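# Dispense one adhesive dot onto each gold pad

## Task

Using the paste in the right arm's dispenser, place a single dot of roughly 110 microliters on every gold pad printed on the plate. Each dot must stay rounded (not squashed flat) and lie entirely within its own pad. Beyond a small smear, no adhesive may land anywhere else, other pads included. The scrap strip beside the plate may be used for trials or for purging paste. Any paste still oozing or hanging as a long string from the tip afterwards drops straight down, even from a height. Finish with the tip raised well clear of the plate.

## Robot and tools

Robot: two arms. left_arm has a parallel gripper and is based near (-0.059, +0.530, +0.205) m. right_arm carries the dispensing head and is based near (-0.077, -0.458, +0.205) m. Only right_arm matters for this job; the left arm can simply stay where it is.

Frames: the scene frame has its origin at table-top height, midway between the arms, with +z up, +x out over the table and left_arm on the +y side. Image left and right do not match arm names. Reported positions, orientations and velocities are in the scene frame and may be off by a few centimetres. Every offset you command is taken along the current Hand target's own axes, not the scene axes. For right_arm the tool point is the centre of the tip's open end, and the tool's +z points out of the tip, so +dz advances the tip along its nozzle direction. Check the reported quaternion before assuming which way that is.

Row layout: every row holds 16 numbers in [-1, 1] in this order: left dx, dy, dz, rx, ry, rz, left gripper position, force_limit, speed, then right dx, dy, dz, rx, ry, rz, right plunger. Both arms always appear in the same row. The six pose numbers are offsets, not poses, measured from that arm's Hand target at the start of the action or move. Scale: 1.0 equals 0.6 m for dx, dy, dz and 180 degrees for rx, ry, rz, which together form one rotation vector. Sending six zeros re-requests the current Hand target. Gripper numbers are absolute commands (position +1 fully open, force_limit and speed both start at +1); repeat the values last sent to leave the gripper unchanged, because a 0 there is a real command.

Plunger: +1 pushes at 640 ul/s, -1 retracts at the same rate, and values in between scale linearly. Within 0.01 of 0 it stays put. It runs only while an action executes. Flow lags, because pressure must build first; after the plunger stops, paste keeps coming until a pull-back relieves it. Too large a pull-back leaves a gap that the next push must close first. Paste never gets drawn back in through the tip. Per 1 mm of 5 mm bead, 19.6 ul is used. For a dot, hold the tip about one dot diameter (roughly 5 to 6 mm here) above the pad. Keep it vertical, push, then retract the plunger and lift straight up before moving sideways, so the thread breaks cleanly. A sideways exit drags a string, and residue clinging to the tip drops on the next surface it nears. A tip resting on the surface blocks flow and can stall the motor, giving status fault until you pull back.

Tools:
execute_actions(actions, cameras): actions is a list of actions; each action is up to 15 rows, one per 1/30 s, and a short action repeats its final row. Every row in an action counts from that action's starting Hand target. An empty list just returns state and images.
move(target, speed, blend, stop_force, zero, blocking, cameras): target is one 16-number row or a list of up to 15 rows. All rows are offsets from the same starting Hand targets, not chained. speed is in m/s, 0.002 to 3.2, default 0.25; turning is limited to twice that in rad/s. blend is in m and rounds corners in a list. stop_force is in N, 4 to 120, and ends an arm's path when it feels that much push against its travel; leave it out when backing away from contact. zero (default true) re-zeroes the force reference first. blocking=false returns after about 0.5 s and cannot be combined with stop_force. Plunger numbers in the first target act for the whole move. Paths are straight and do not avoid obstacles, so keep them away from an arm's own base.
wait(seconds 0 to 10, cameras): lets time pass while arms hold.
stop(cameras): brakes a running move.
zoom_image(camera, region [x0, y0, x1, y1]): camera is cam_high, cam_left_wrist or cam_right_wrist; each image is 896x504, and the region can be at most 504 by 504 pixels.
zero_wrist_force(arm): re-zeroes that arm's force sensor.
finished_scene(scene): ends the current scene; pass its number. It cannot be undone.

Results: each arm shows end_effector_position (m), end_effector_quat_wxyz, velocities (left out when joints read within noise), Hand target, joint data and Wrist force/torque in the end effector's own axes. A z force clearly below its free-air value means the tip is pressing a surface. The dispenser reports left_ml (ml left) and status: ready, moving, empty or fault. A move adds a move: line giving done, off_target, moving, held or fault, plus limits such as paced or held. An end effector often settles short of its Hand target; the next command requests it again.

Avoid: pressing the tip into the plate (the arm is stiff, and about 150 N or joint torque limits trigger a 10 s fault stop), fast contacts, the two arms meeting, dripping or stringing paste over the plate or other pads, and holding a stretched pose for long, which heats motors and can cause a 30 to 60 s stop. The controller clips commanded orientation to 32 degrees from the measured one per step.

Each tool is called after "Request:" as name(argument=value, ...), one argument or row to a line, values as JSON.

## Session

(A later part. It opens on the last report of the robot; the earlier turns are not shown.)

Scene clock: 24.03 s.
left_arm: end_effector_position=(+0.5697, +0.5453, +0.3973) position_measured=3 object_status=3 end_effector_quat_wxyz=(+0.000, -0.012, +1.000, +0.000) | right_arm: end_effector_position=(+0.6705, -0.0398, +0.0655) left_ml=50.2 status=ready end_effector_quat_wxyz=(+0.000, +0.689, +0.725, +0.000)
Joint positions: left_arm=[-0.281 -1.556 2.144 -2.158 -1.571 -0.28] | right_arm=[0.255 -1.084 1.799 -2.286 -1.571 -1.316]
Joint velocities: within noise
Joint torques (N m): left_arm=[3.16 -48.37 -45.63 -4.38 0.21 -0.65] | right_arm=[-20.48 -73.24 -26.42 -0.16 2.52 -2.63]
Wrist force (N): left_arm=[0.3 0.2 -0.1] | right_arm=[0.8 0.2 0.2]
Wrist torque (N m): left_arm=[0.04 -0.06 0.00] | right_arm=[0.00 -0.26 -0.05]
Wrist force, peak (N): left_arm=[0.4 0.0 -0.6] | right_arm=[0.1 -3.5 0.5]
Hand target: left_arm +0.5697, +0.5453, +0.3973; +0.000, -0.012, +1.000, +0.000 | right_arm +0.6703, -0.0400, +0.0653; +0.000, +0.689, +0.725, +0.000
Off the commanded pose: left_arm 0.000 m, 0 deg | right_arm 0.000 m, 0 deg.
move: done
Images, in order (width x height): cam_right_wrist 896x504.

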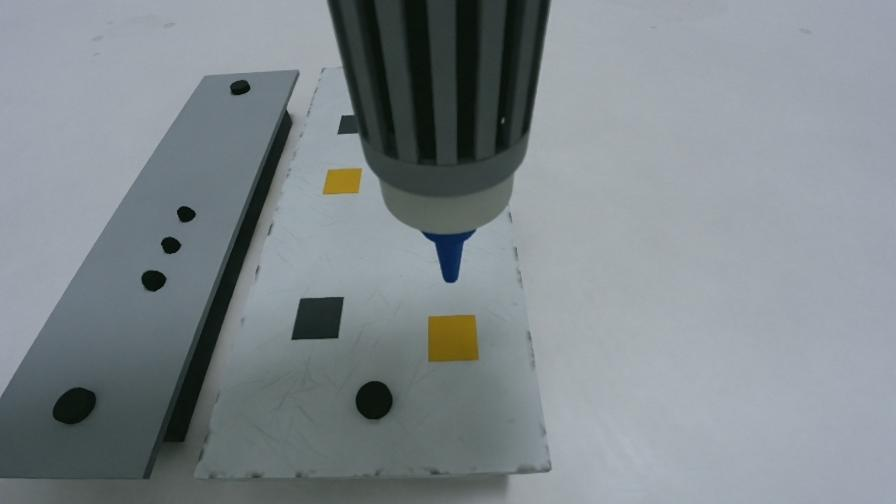

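Request:
move(
  target=[
    [0,0,0,0,0,0,1,1,1,0,-0.0038,0,0,0,0,0],
    [0,0,0,0,0,0,1,1,1,0,-0.0038,0.05,0,0,0,0],
  ],
  cameras=["cam_right_wrist"],
)

Request:
execute_actions(
  actions=[
    [[0,0,0,0,0,0,1,1,1,0,0,0,0,0,0,0.49]],
    [[0,0,0,0,0,0,1,1,1,0,0,0,0,0,0,0.49],[0,0,0,0,0,0,1,1,1,0,0,0,0,0,0,0.49],[0,0,0,0,0,0,1,1,1,0,0,0,0,0,0,0.49],[0,0,0,0,0,0,1,1,1,0,0,0,0,0,0,0.49],[0,0,0,0,0,0,1,1,1,0,0,0,0,0,0,0.49],[0,0,0,0,0,0,1,1,1,0,0,0,0,0,0,0]],
    [[0,0,0,0,0,0,1,1,1,0,0,0,0,0,0,0]],
    [[0,0,0,0,0,0,1,1,1,0,0,0,0,0,0,0]],
    [[0,0,0,0,0,0,1,1,1,0,0,0,0,0,0,0]],
    [[0,0,0,0,0,0,1,1,1,0,0,0,0,0,0,-0.3126]],
  ],
  cameras=[],
)

Request:
move(
  target=[0,0,0,0,0,0,1,1,1,0,0,-0.05,0,0,0,0],
  cameras=["cam_right_wrist"],
  speed=0.1,
)

Request:
zoom_image(
  camera="cam_right_wrist",
  region=[370, 250, 530, 420],
)

Scene clock: 25.20 s.
left_arm: end_effector_position=(+0.5697, +0.5453, +0.3973) position_measured=3 object_status=3 end_effector_quat_wxyz=(+0.000, -0.012, +1.000, +0.000) | right_arm: end_effector_position=(+0.6679, -0.0402, +0.0351) left_ml=50.2 status=ready end_effector_quat_wxyz=(+0.000, +0.689, +0.725, +0.000)
Joint positions: left_arm=[-0.281 -1.556 2.144 -2.158 -1.571 -0.28] | right_arm=[0.255 -1.052 1.817 -2.336 -1.571 -1.315]
Joint velocities: within noise
Joint torques (N m): left_arm=[2.31 -47.52 -45.91 -4.17 0.12 -0.63] | right_arm=[16.75 -94.36 -42.98 0.34 2.52 3.32]
Wrist force (N): left_arm=[0.3 0.1 -0.1] | right_arm=[0.3 0.1 -0.1]
Wrist torque (N m): left_arm=[0.01 -0.05 0.00] | right_arm=[0.00 -0.07 -0.03]
Wrist force, peak (N): left_arm=[0.7 -0.1 -0.3] | right_arm=[0.9 -0.4 1.7]
Hand target: left_arm +0.5697, +0.5453, +0.3973; +0.000, -0.012, +1.000, +0.000 | right_arm +0.6680, -0.0401, +0.0353; +0.000, +0.689, +0.725, +0.000
Off the commanded pose: left_arm 0.000 m, 0 deg | right_arm 0.000 m, 0 deg.
move: done
Images, in order (width x height): cam_right_wrist 896x504.

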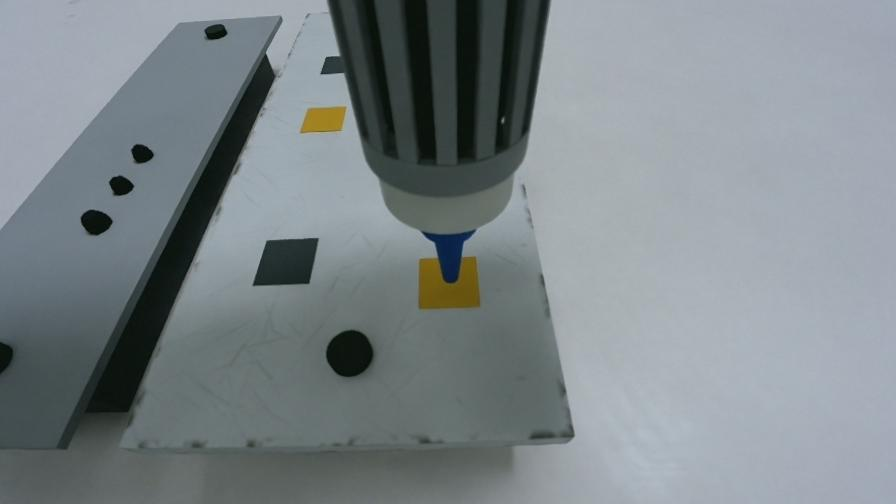

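Scene clock: 28.43 s.
left_arm: end_effector_position=(+0.5697, +0.5453, +0.3973) position_measured=3 object_status=3 end_effector_quat_wxyz=(+0.000, -0.012, +1.000, +0.000) | right_arm: end_effector_position=(+0.6680, -0.0401, +0.0353) left_ml=50.1 status=ready end_effector_quat_wxyz=(+0.000, +0.689, +0.725, +0.000)
Joint positions: left_arm=[-0.281 -1.556 2.144 -2.158 -1.571 -0.28] | right_arm=[0.255 -1.052 1.817 -2.335 -1.571 -1.315]
Joint velocities: within noise
Joint torques (N m): left_arm=[2.64 -48.35 -46.75 -4.05 0.12 -0.52] | right_arm=[15.23 -95.73 -36.37 -0.76 2.57 3.16]
Wrist force (N): left_arm=[0.3 0.0 -0.1] | right_arm=[0.5 0.0 0.8]
Wrist torque (N m): left_arm=[0.01 -0.06 0.00] | right_arm=[-0.05 -0.14 -0.03]
Wrist force, peak (N): left_arm=[0.4 0.3 -0.7] | right_arm=[1.4 -0.1 0.7]
Hand target: left_arm +0.5697, +0.5453, +0.3973; +0.000, -0.012, +1.000, +0.000 | right_arm +0.6680, -0.0401, +0.0353; +0.000, +0.689, +0.725, +0.000
Off the commanded pose: left_arm 0.000 m, 0 deg | right_arm 0.000 m, 0 deg.
No camera images: "cameras" was empty.

Scene clock: 29.17 s.
left_arm: end_effector_position=(+0.5697, +0.5453, +0.3973) position_measured=3 object_status=3 end_effector_quat_wxyz=(+0.000, -0.012, +1.000, +0.000) | right_arm: end_effector_position=(+0.6681, -0.0401, +0.0656) left_ml=50.1 status=ready end_effector_quat_wxyz=(+0.000, +0.689, +0.725, +0.000)
Joint positions: left_arm=[-0.281 -1.556 2.144 -2.158 -1.571 -0.28] | right_arm=[0.255 -1.087 1.803 -2.288 -1.571 -1.315]
Joint velocities: within noise
Joint torques (N m): left_arm=[2.14 -49.64 -46.14 -4.22 0.17 -0.7] | right_arm=[14.96 -54.75 -25.95 -8.35 2.66 3.25]
Wrist force (N): left_arm=[0.3 0.2 -0.2] | right_arm=[0.2 0.2 0.1]
Wrist torque (N m): left_arm=[0.03 -0.05 0.01] | right_arm=[0.01 -0.05 -0.05]
Wrist force, peak (N): left_arm=[0.1 0.5 -0.5] | right_arm=[1.1 -0.3 1.1]
Hand target: left_arm +0.5697, +0.5453, +0.3973; +0.000, -0.012, +1.000, +0.000 | right_arm +0.6680, -0.0401, +0.0653; +0.000, +0.689, +0.725, +0.000
Off the commanded pose: left_arm 0.000 m, 0 deg | right_arm 0.000 m, 0 deg.
move: done
Images, in order (width x height): cam_right_wrist 896x504.

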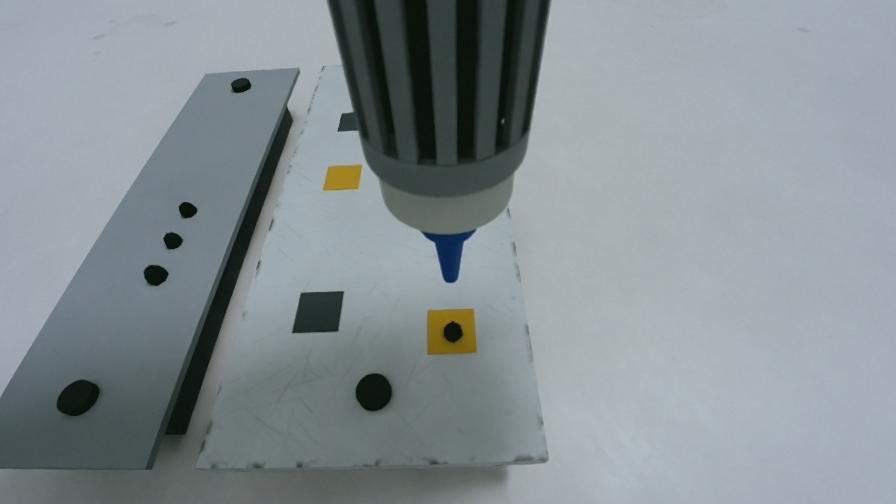

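Scaled by 2.965 from the camera's 896x504 image, which has a finer 1280x720 frame.

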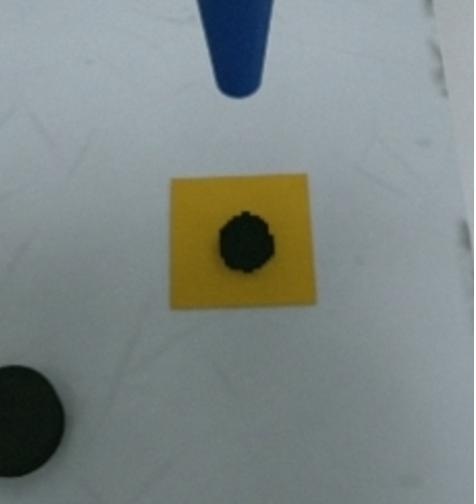

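Request:
move(
  target=[
    [0,0,0,0,0,0,1,1,1,-0.0005,0.2286,0,0,0,0,0],
    [0,0,0,0,0,0,1,1,1,-0.0005,0.2286,0.05,0,0,0,0],
  ],
  cameras=["cam_right_wrist"],
)

Request:
execute_actions(
  actions=[
    [[0,0,0,0,0,0,1,1,1,0,0,0,0,0,0,0.49]],
    [[0,0,0,0,0,0,1,1,1,0,0,0,0,0,0,0.49],[0,0,0,0,0,0,1,1,1,0,0,0,0,0,0,0.49],[0,0,0,0,0,0,1,1,1,0,0,0,0,0,0,0.49],[0,0,0,0,0,0,1,1,1,0,0,0,0,0,0,0.49],[0,0,0,0,0,0,1,1,1,0,0,0,0,0,0,0.49],[0,0,0,0,0,0,1,1,1,0,0,0,0,0,0,0]],
    [[0,0,0,0,0,0,1,1,1,0,0,0,0,0,0,0]],
    [[0,0,0,0,0,0,1,1,1,0,0,0,0,0,0,0]],
    [[0,0,0,0,0,0,1,1,1,0,0,0,0,0,0,0]],
    [[0,0,0,0,0,0,1,1,1,0,0,0,0,0,0,-0.3126]],
  ],
  cameras=[],
)

Request:
move(
  target=[0,0,0,0,0,0,1,1,1,0,0,-0.05,0,0,0,0],
  cameras=["cam_right_wrist"],
  speed=0.1,
)

Request:
move(
  target=[
    [0,0,0,0,0,0,1,1,1,0.0094,-0.1181,0,0,0,0,0],
    [0,0,0,0,0,0,1,1,1,0.0094,-0.1181,0.05,0,0,0,0],
  ],
  cameras=[],
)

Request:
execute_actions(
  actions=[
    [[0,0,0,0,0,0,1,1,1,0,0,0,0,0,0,0.49]],
    [[0,0,0,0,0,0,1,1,1,0,0,0,0,0,0,0.49],[0,0,0,0,0,0,1,1,1,0,0,0,0,0,0,0.49],[0,0,0,0,0,0,1,1,1,0,0,0,0,0,0,0.49],[0,0,0,0,0,0,1,1,1,0,0,0,0,0,0,0.49],[0,0,0,0,0,0,1,1,1,0,0,0,0,0,0,0.49],[0,0,0,0,0,0,1,1,1,0,0,0,0,0,0,0]],
    [[0,0,0,0,0,0,1,1,1,0,0,0,0,0,0,0]],
    [[0,0,0,0,0,0,1,1,1,0,0,0,0,0,0,0]],
    [[0,0,0,0,0,0,1,1,1,0,0,0,0,0,0,0]],
    [[0,0,0,0,0,0,1,1,1,0,0,0,0,0,0,-0.3126]],
  ],
  cameras=[],
)

Request:
move(
  target=[0,0,0,0,0,0,1,1,1,0,0,-0.05,0,0,0,0],
  cameras=["cam_right_wrist"],
  speed=0.1,
)

Request:
move(
  target=[
    [0,0,0,0,0,0,1,1,1,0.0703,0.0198,0,0,0,0,0],
    [0,0,0,0,0,0,1,1,1,0.0703,0.0198,0.05,0,0,0,0],
  ],
  cameras=[],
)

Request:
execute_actions(
  actions=[
    [[0,0,0,0,0,0,1,1,1,0,0,0,0,0,0,0.49]],
    [[0,0,0,0,0,0,1,1,1,0,0,0,0,0,0,0.49],[0,0,0,0,0,0,1,1,1,0,0,0,0,0,0,0.49],[0,0,0,0,0,0,1,1,1,0,0,0,0,0,0,0.49],[0,0,0,0,0,0,1,1,1,0,0,0,0,0,0,0.49],[0,0,0,0,0,0,1,1,1,0,0,0,0,0,0,0.49],[0,0,0,0,0,0,1,1,1,0,0,0,0,0,0,0]],
    [[0,0,0,0,0,0,1,1,1,0,0,0,0,0,0,0]],
    [[0,0,0,0,0,0,1,1,1,0,0,0,0,0,0,0]],
    [[0,0,0,0,0,0,1,1,1,0,0,0,0,0,0,0]],
    [[0,0,0,0,0,0,1,1,1,0,0,0,0,0,0,-0.3126]],
    [[0,0,0,0,0,0,1,1,1,0,0,0,0,0,0,-0.5]],
    [[0,0,0,0,0,0,1,1,1,0,0,0,0,0,0,-0.5]],
  ],
  cameras=[],
)

Request:
move(
  target=[0,0,0,0,0,0,1,1,1,0,0,-0.05,0,0,0,0],
  cameras=["cam_right_wrist"],
  speed=0.1,
)

Request:
move(
  target=[0,0,0,0,0,0,1,1,1,0,-0.2,-0.2,0,0,0,0],
  cameras=["cam_right_wrist","cam_high"],
)

Request:
zoom_image(
  camera="cam_high",
  region=[425, 225, 505, 305],
)

Scene clock: 31.33 s.
left_arm: end_effector_position=(+0.5697, +0.5453, +0.3973) position_measured=3 object_status=3 end_effector_quat_wxyz=(+0.000, -0.012, +1.000, +0.000) | right_arm: end_effector_position=(+0.8050, -0.0335, +0.0352) left_ml=50.1 status=ready end_effector_quat_wxyz=(+0.000, +0.689, +0.725, +0.000)
Joint positions: left_arm=[-0.281 -1.556 2.144 -2.158 -1.571 -0.28] | right_arm=[0.219 -0.893 1.532 -2.21 -1.571 -1.352]
Joint velocities: within noise
Joint torques (N m): left_arm=[1.2 -48.76 -46.16 -4.03 0.28 -0.54] | right_arm=[16.34 -99.89 -41.84 -2.37 -2.03 2.53]
Wrist force (N): left_arm=[0.4 0.2 -0.3] | right_arm=[0.7 0.1 -0.7]
Wrist torque (N m): left_arm=[0.04 -0.07 0.00] | right_arm=[0.01 -0.21 0.01]
Wrist force, peak (N): left_arm=[0.4 0.3 -0.5] | right_arm=[0.3 0.0 -3.5]
Hand target: left_arm +0.5697, +0.5453, +0.3973; +0.000, -0.012, +1.000, +0.000 | right_arm +0.8050, -0.0335, +0.0353; +0.000, +0.689, +0.725, +0.000
Off the commanded pose: left_arm 0.000 m, 0 deg | right_arm 0.000 m, 0 deg.
move: done
Images, in order (width x height): cam_right_wrist 896x504.

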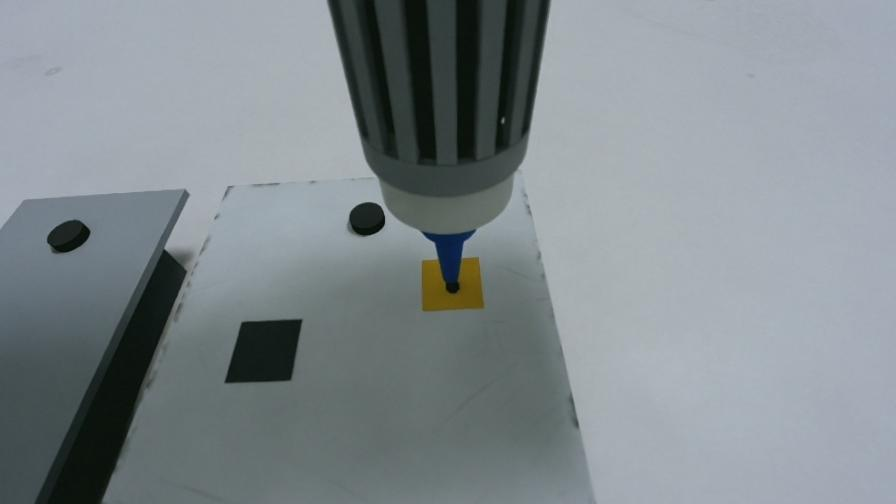

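Scene clock: 34.57 s.
left_arm: end_effector_position=(+0.5697, +0.5453, +0.3973) position_measured=3 object_status=3 end_effector_quat_wxyz=(+0.000, -0.012, +1.000, +0.000) | right_arm: end_effector_position=(+0.8050, -0.0335, +0.0353) left_ml=50.0 status=ready end_effector_quat_wxyz=(+0.000, +0.689, +0.725, +0.000)
Joint positions: left_arm=[-0.281 -1.556 2.144 -2.158 -1.571 -0.28] | right_arm=[0.219 -0.893 1.532 -2.21 -1.571 -1.351]
Joint velocities: within noise
Joint torques (N m): left_arm=[2.25 -49.79 -46.53 -3.79 0.22 -0.5] | right_arm=[14.37 -110.49 -33.24 -6.79 -2 2.39]
Wrist force (N): left_arm=[0.2 0.0 -0.2] | right_arm=[0.6 -0.1 -0.5]
Wrist torque (N m): left_arm=[0.00 -0.04 0.01] | right_arm=[-0.07 -0.19 0.00]
Wrist force, peak (N): left_arm=[0.6 0.2 -0.3] | right_arm=[1.3 0.1 -0.4]
Hand target: left_arm +0.5697, +0.5453, +0.3973; +0.000, -0.012, +1.000, +0.000 | right_arm +0.8050, -0.0335, +0.0353; +0.000, +0.689, +0.725, +0.000
Off the commanded pose: left_arm 0.000 m, 0 deg | right_arm 0.000 m, 0 deg.
No camera images: "cameras" was empty.

Scene clock: 35.30 s.
left_arm: end_effector_position=(+0.5697, +0.5453, +0.3973) position_measured=3 object_status=3 end_effector_quat_wxyz=(+0.000, -0.012, +1.000, +0.000) | right_arm: end_effector_position=(+0.8051, -0.0335, +0.0656) left_ml=50.0 status=ready end_effector_quat_wxyz=(+0.000, +0.689, +0.725, +0.000) end_effector_velocity=(+0.001, +0.000, -0.002) end_effector_angular_velocity=(+0.000, -0.002, +0.001)
Joint positions: left_arm=[-0.281 -1.556 2.144 -2.158 -1.571 -0.28] | right_arm=[0.219 -0.922 1.519 -2.168 -1.571 -1.351]
Joint velocities: left_arm=[within noise] | right_arm=[0 0.003 0 -0.005 0 0]
Joint torques (N m): left_arm=[1.96 -48.59 -46.35 -4.13 0.13 -0.56] | right_arm=[15.5 -69.94 -29.48 -7.91 -1.76 2.35]
Wrist force (N): left_arm=[0.2 -0.1 -0.3] | right_arm=[0.4 0.0 -0.4]
Wrist torque (N m): left_arm=[-0.01 -0.05 0.00] | right_arm=[-0.02 -0.10 0.01]
Wrist force, peak (N): left_arm=[0.3 0.0 -0.5] | right_arm=[0.6 -0.3 -1.4]
Hand target: left_arm +0.5697, +0.5453, +0.3973; +0.000, -0.012, +1.000, +0.000 | right_arm +0.8050, -0.0335, +0.0653; +0.000, +0.689, +0.725, +0.000
Off the commanded pose: left_arm 0.000 m, 0 deg | right_arm 0.000 m, 0 deg.
move: done
Images, in order (width x height): cam_right_wrist 896x504.

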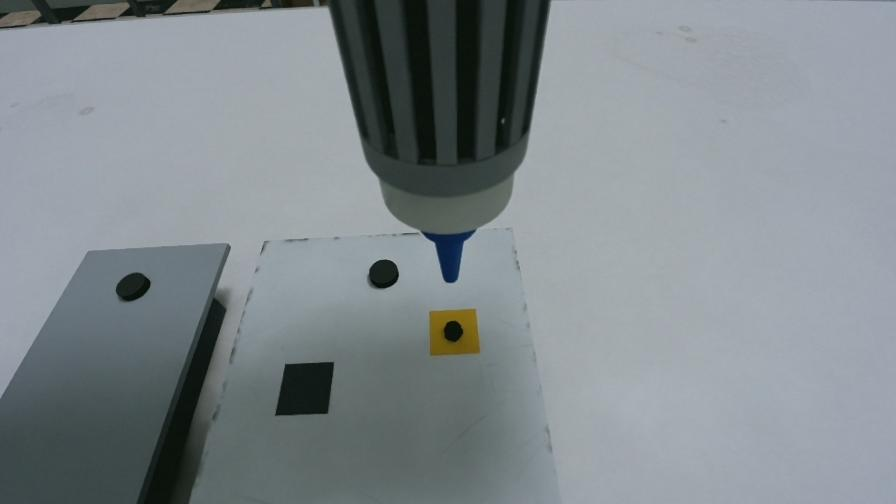

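Scene clock: 36.30 s.
left_arm: end_effector_position=(+0.5697, +0.5453, +0.3973) position_measured=3 object_status=3 end_effector_quat_wxyz=(+0.000, -0.012, +1.000, +0.000) | right_arm: end_effector_position=(+0.7339, -0.0314, +0.0353) left_ml=50.0 status=ready end_effector_quat_wxyz=(+0.000, +0.689, +0.725, +0.000)
Joint positions: left_arm=[-0.281 -1.556 2.144 -2.158 -1.571 -0.28] | right_arm=[0.243 -0.974 1.68 -2.276 -1.571 -1.328]
Joint velocities: within noise
Joint torques (N m): left_arm=[2.37 -48.17 -46.45 -3.98 0.15 -0.5] | right_arm=[-20.02 -83.5 -43.31 -2.19 2.71 -2.47]
Wrist force (N): left_arm=[0.2 -0.2 -0.4] | right_arm=[0.8 -0.2 0.1]
Wrist torque (N m): left_arm=[-0.03 -0.05 0.00] | right_arm=[-0.15 -0.26 -0.03]
Wrist force, peak (N): left_arm=[0.4 0.0 -0.5] | right_arm=[0.2 -0.2 3.6]
Hand target: left_arm +0.5697, +0.5453, +0.3973; +0.000, -0.012, +1.000, +0.000 | right_arm +0.7339, -0.0314, +0.0353; +0.000, +0.689, +0.725, +0.000
Off the commanded pose: left_arm 0.000 m, 0 deg | right_arm 0.000 m, 0 deg.
move: done
No camera images: "cameras" was empty.

Scene clock: 39.53 s.
left_arm: end_effector_position=(+0.5697, +0.5453, +0.3973) position_measured=3 object_status=3 end_effector_quat_wxyz=(+0.000, -0.012, +1.000, +0.000) | right_arm: end_effector_position=(+0.7339, -0.0314, +0.0353) left_ml=49.9 status=ready end_effector_quat_wxyz=(+0.000, +0.689, +0.725, +0.000)
Joint positions: left_arm=[-0.281 -1.556 2.144 -2.158 -1.571 -0.28] | right_arm=[0.243 -0.974 1.68 -2.276 -1.571 -1.328]
Joint velocities: within noise
Joint torques (N m): left_arm=[1.91 -49.64 -46.11 -4.04 0.23 -0.6] | right_arm=[-18.04 -66.8 -40.74 -6.93 2.59 -2.57]
Wrist force (N): left_arm=[0.1 0.1 -0.2] | right_arm=[0.3 0.2 -0.4]
Wrist torque (N m): left_arm=[0.02 -0.02 0.00] | right_arm=[0.03 -0.09 -0.04]
Wrist force, peak (N): left_arm=[0.5 0.1 -0.6] | right_arm=[0.9 -0.5 0.6]
Hand target: left_arm +0.5697, +0.5453, +0.3973; +0.000, -0.012, +1.000, +0.000 | right_arm +0.7339, -0.0314, +0.0353; +0.000, +0.689, +0.725, +0.000
Off the commanded pose: left_arm 0.000 m, 0 deg | right_arm 0.000 m, 0 deg.
No camera images: "cameras" was empty.

Scene clock: 40.27 s.
left_arm: end_effector_position=(+0.5697, +0.5453, +0.3973) position_measured=3 object_status=3 end_effector_quat_wxyz=(+0.000, -0.012, +1.000, +0.000) | right_arm: end_effector_position=(+0.7341, -0.0314, +0.0656) left_ml=49.9 status=ready end_effector_quat_wxyz=(+0.000, +0.689, +0.725, +0.000) end_effector_velocity=(+0.001, +0.001, -0.002) end_effector_angular_velocity=(+0.001, -0.002, +0.000)
Joint positions: left_arm=[-0.281 -1.556 2.144 -2.158 -1.571 -0.28] | right_arm=[0.243 -1.006 1.666 -2.231 -1.571 -1.328]
Joint velocities: left_arm=[within noise] | right_arm=[0 0.002 0 -0.005 0 0]
Joint torques (N m): left_arm=[2.21 -48.38 -46.31 -4.04 0.2 -0.65] | right_arm=[-17.68 -62.05 -27.5 -8.33 2.52 -2.4]
Wrist force (N): left_arm=[0.3 0.3 -0.5] | right_arm=[0.9 -0.2 0.1]
Wrist torque (N m): left_arm=[0.05 -0.05 0.00] | right_arm=[-0.13 -0.31 -0.03]
Wrist force, peak (N): left_arm=[0.3 0.3 -0.5] | right_arm=[0.0 -0.4 1.6]
Hand target: left_arm +0.5697, +0.5453, +0.3973; +0.000, -0.012, +1.000, +0.000 | right_arm +0.7339, -0.0314, +0.0653; +0.000, +0.689, +0.725, +0.000
Off the commanded pose: left_arm 0.000 m, 0 deg | right_arm 0.000 m, 0 deg.
move: done
Images, in order (width x height): cam_right_wrist 896x504.

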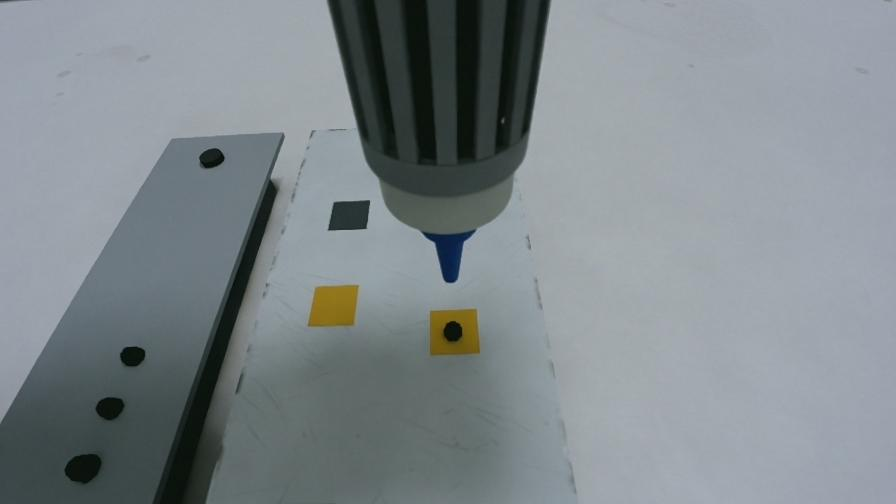

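Scene clock: 41.13 s.
left_arm: end_effector_position=(+0.5697, +0.5453, +0.3973) position_measured=3 object_status=3 end_effector_quat_wxyz=(+0.000, -0.012, +1.000, +0.000) | right_arm: end_effector_position=(+0.7437, +0.0112, +0.0352) left_ml=49.9 status=ready end_effector_quat_wxyz=(+0.000, +0.689, +0.725, +0.000)
Joint positions: left_arm=[-0.281 -1.556 2.144 -2.158 -1.571 -0.28] | right_arm=[0.284 -0.937 1.612 -2.246 -1.571 -1.287]
Joint velocities: within noise
Joint torques (N m): left_arm=[2.47 -48.63 -46.06 -4.09 0.38 -0.59] | right_arm=[0.87 -92.8 -40.62 -2.54 -2.14 1.01]
Wrist force (N): left_arm=[0.3 -0.1 -0.2] | right_arm=[0.2 -0.6 -0.3]
Wrist torque (N m): left_arm=[-0.02 -0.05 0.00] | right_arm=[-0.26 -0.03 -0.03]
Wrist force, peak (N): left_arm=[0.3 0.3 -0.7] | right_arm=[4.3 0.6 -0.2]
Hand target: left_arm +0.5697, +0.5453, +0.3973; +0.000, -0.012, +1.000, +0.000 | right_arm +0.7437, +0.0113, +0.0353; +0.000, +0.689, +0.725, +0.000
Off the commanded pose: left_arm 0.000 m, 0 deg | right_arm 0.000 m, 0 deg.
move: done
No camera images: "cameras" was empty.

Scene clock: 45.37 s.
left_arm: end_effector_position=(+0.5697, +0.5453, +0.3973) position_measured=3 object_status=3 end_effector_quat_wxyz=(+0.000, -0.012, +1.000, +0.000) | right_arm: end_effector_position=(+0.7437, +0.0113, +0.0353) left_ml=50.1 status=ready end_effector_quat_wxyz=(+0.000, +0.689, +0.725, +0.000)
Joint positions: left_arm=[-0.281 -1.556 2.144 -2.158 -1.571 -0.28] | right_arm=[0.284 -0.937 1.612 -2.246 -1.571 -1.287]
Joint velocities: within noise
Joint torques (N m): left_arm=[2.61 -48.48 -45.7 -3.96 0.29 -0.61] | right_arm=[9.84 -106.04 -28.37 -6.6 -2.32 2.33]
Wrist force (N): left_arm=[0.2 0.1 -0.3] | right_arm=[0.6 -0.1 0.0]
Wrist torque (N m): left_arm=[0.02 -0.04 0.00] | right_arm=[-0.07 -0.19 -0.02]
Wrist force, peak (N): left_arm=[0.3 0.1 -0.7] | right_arm=[1.3 -0.1 0.2]
Hand target: left_arm +0.5697, +0.5453, +0.3973; +0.000, -0.012, +1.000, +0.000 | right_arm +0.7437, +0.0113, +0.0353; +0.000, +0.689, +0.725, +0.000
Off the commanded pose: left_arm 0.000 m, 0 deg | right_arm 0.000 m, 0 deg.
No camera images: "cameras" was empty.

Scene clock: 46.10 s.
left_arm: end_effector_position=(+0.5697, +0.5453, +0.3973) position_measured=3 object_status=3 end_effector_quat_wxyz=(+0.000, -0.012, +1.000, +0.000) | right_arm: end_effector_position=(+0.7438, +0.0113, +0.0656) left_ml=50.1 status=ready end_effector_quat_wxyz=(+0.000, +0.689, +0.725, +0.000) end_effector_velocity=(+0.001, +0.000, -0.002) end_effector_angular_velocity=(+0.001, -0.002, -0.001)
Joint positions: left_arm=[-0.281 -1.556 2.144 -2.158 -1.571 -0.28] | right_arm=[0.284 -0.967 1.599 -2.203 -1.571 -1.287]
Joint velocities: left_arm=[within noise] | right_arm=[0 0.002 0 -0.005 0 0.001]
Joint torques (N m): left_arm=[1.94 -49.89 -45.6 -4.09 0.19 -0.84] | right_arm=[9.34 -67.08 -28.44 -8.16 -1.96 2.33]
Wrist force (N): left_arm=[0.2 0.1 -0.5] | right_arm=[1.0 -0.1 0.4]
Wrist torque (N m): left_arm=[0.02 -0.03 0.00] | right_arm=[-0.04 -0.34 0.00]
Wrist force, peak (N): left_arm=[0.4 0.3 -0.3] | right_arm=[0.7 -0.9 1.1]
Hand target: left_arm +0.5697, +0.5453, +0.3973; +0.000, -0.012, +1.000, +0.000 | right_arm +0.7437, +0.0113, +0.0653; +0.000, +0.689, +0.725, +0.000
Off the commanded pose: left_arm 0.000 m, 0 deg | right_arm 0.000 m, 0 deg.
move: done
Images, in order (width x height): cam_right_wrist 896x504.

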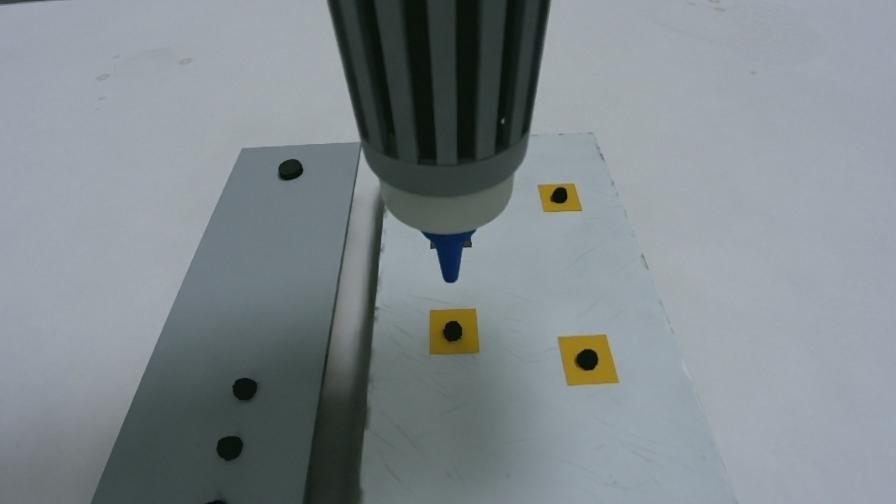

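Scene clock: 47.27 s.
left_arm: end_effector_position=(+0.5697, +0.5453, +0.3973) position_measured=3 object_status=3 end_effector_quat_wxyz=(+0.000, -0.012, +1.000, +0.000) | right_arm: end_effector_position=(+0.6237, +0.0053, +0.1852) left_ml=50.1 status=ready end_effector_quat_wxyz=(+0.000, +0.689, +0.725, +0.000)
Joint positions: left_arm=[-0.281 -1.556 2.144 -2.158 -1.571 -0.28] | right_arm=[0.325 -1.223 1.754 -2.102 -1.571 -1.246]
Joint velocities: within noise
Joint torques (N m): left_arm=[3.07 -49.11 -45.71 -4 0.28 -0.75] | right_arm=[-19.89 -78.9 -47.37 -7.76 -1.06 -2.55]
Wrist force (N): left_arm=[0.4 -0.1 -0.5] | right_arm=[0.4 -0.3 -0.6]
Wrist torque (N m): left_arm=[-0.01 -0.08 0.00] | right_arm=[-0.14 -0.13 0.01]
Wrist force, peak (N): left_arm=[0.4 -0.1 -0.5] | right_arm=[0.8 -2.4 -2.3]
Hand target: left_arm +0.5697, +0.5453, +0.3973; +0.000, -0.012, +1.000, +0.000 | right_arm +0.6238, +0.0052, +0.1853; +0.000, +0.689, +0.725, +0.000
Off the commanded pose: left_arm 0.000 m, 0 deg | right_arm 0.000 m, 0 deg.
move: done
Images, in order (width x height): cam_high 896x504, cam_right_wrist 896x504.

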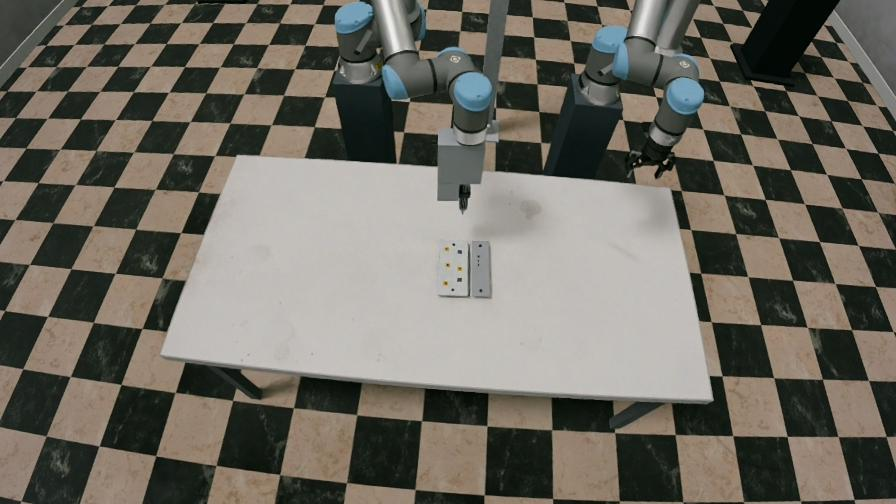

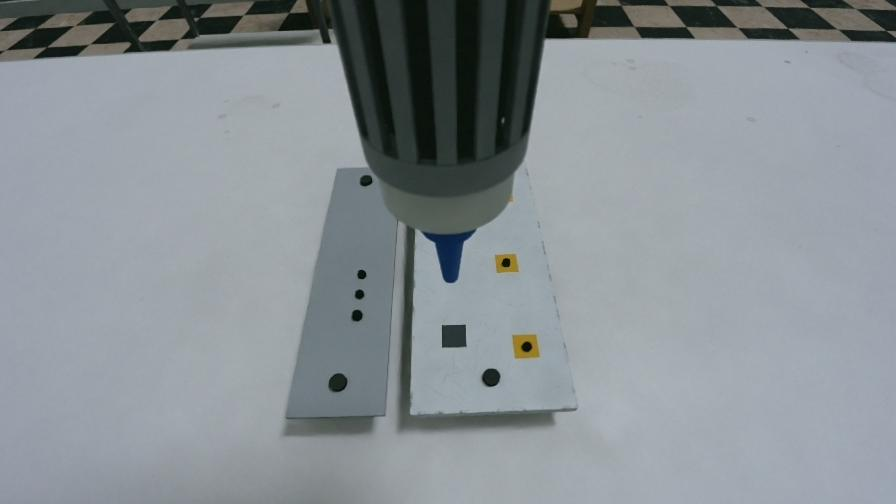

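Scaled by 6.300 from the camera's 896x504 image, which has a finer 1280x720 frame.

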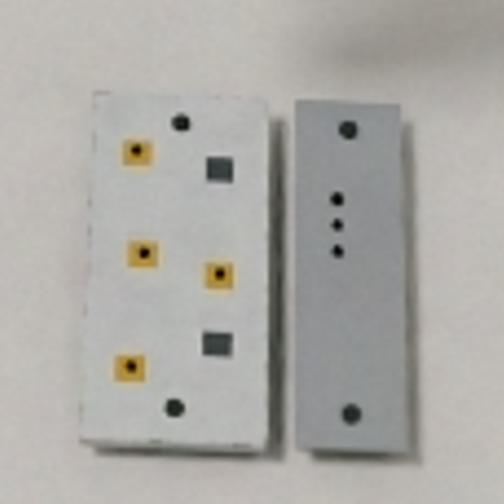

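Request:
finished_scene(
  scene=2,
)

The scene is finished: the task was done.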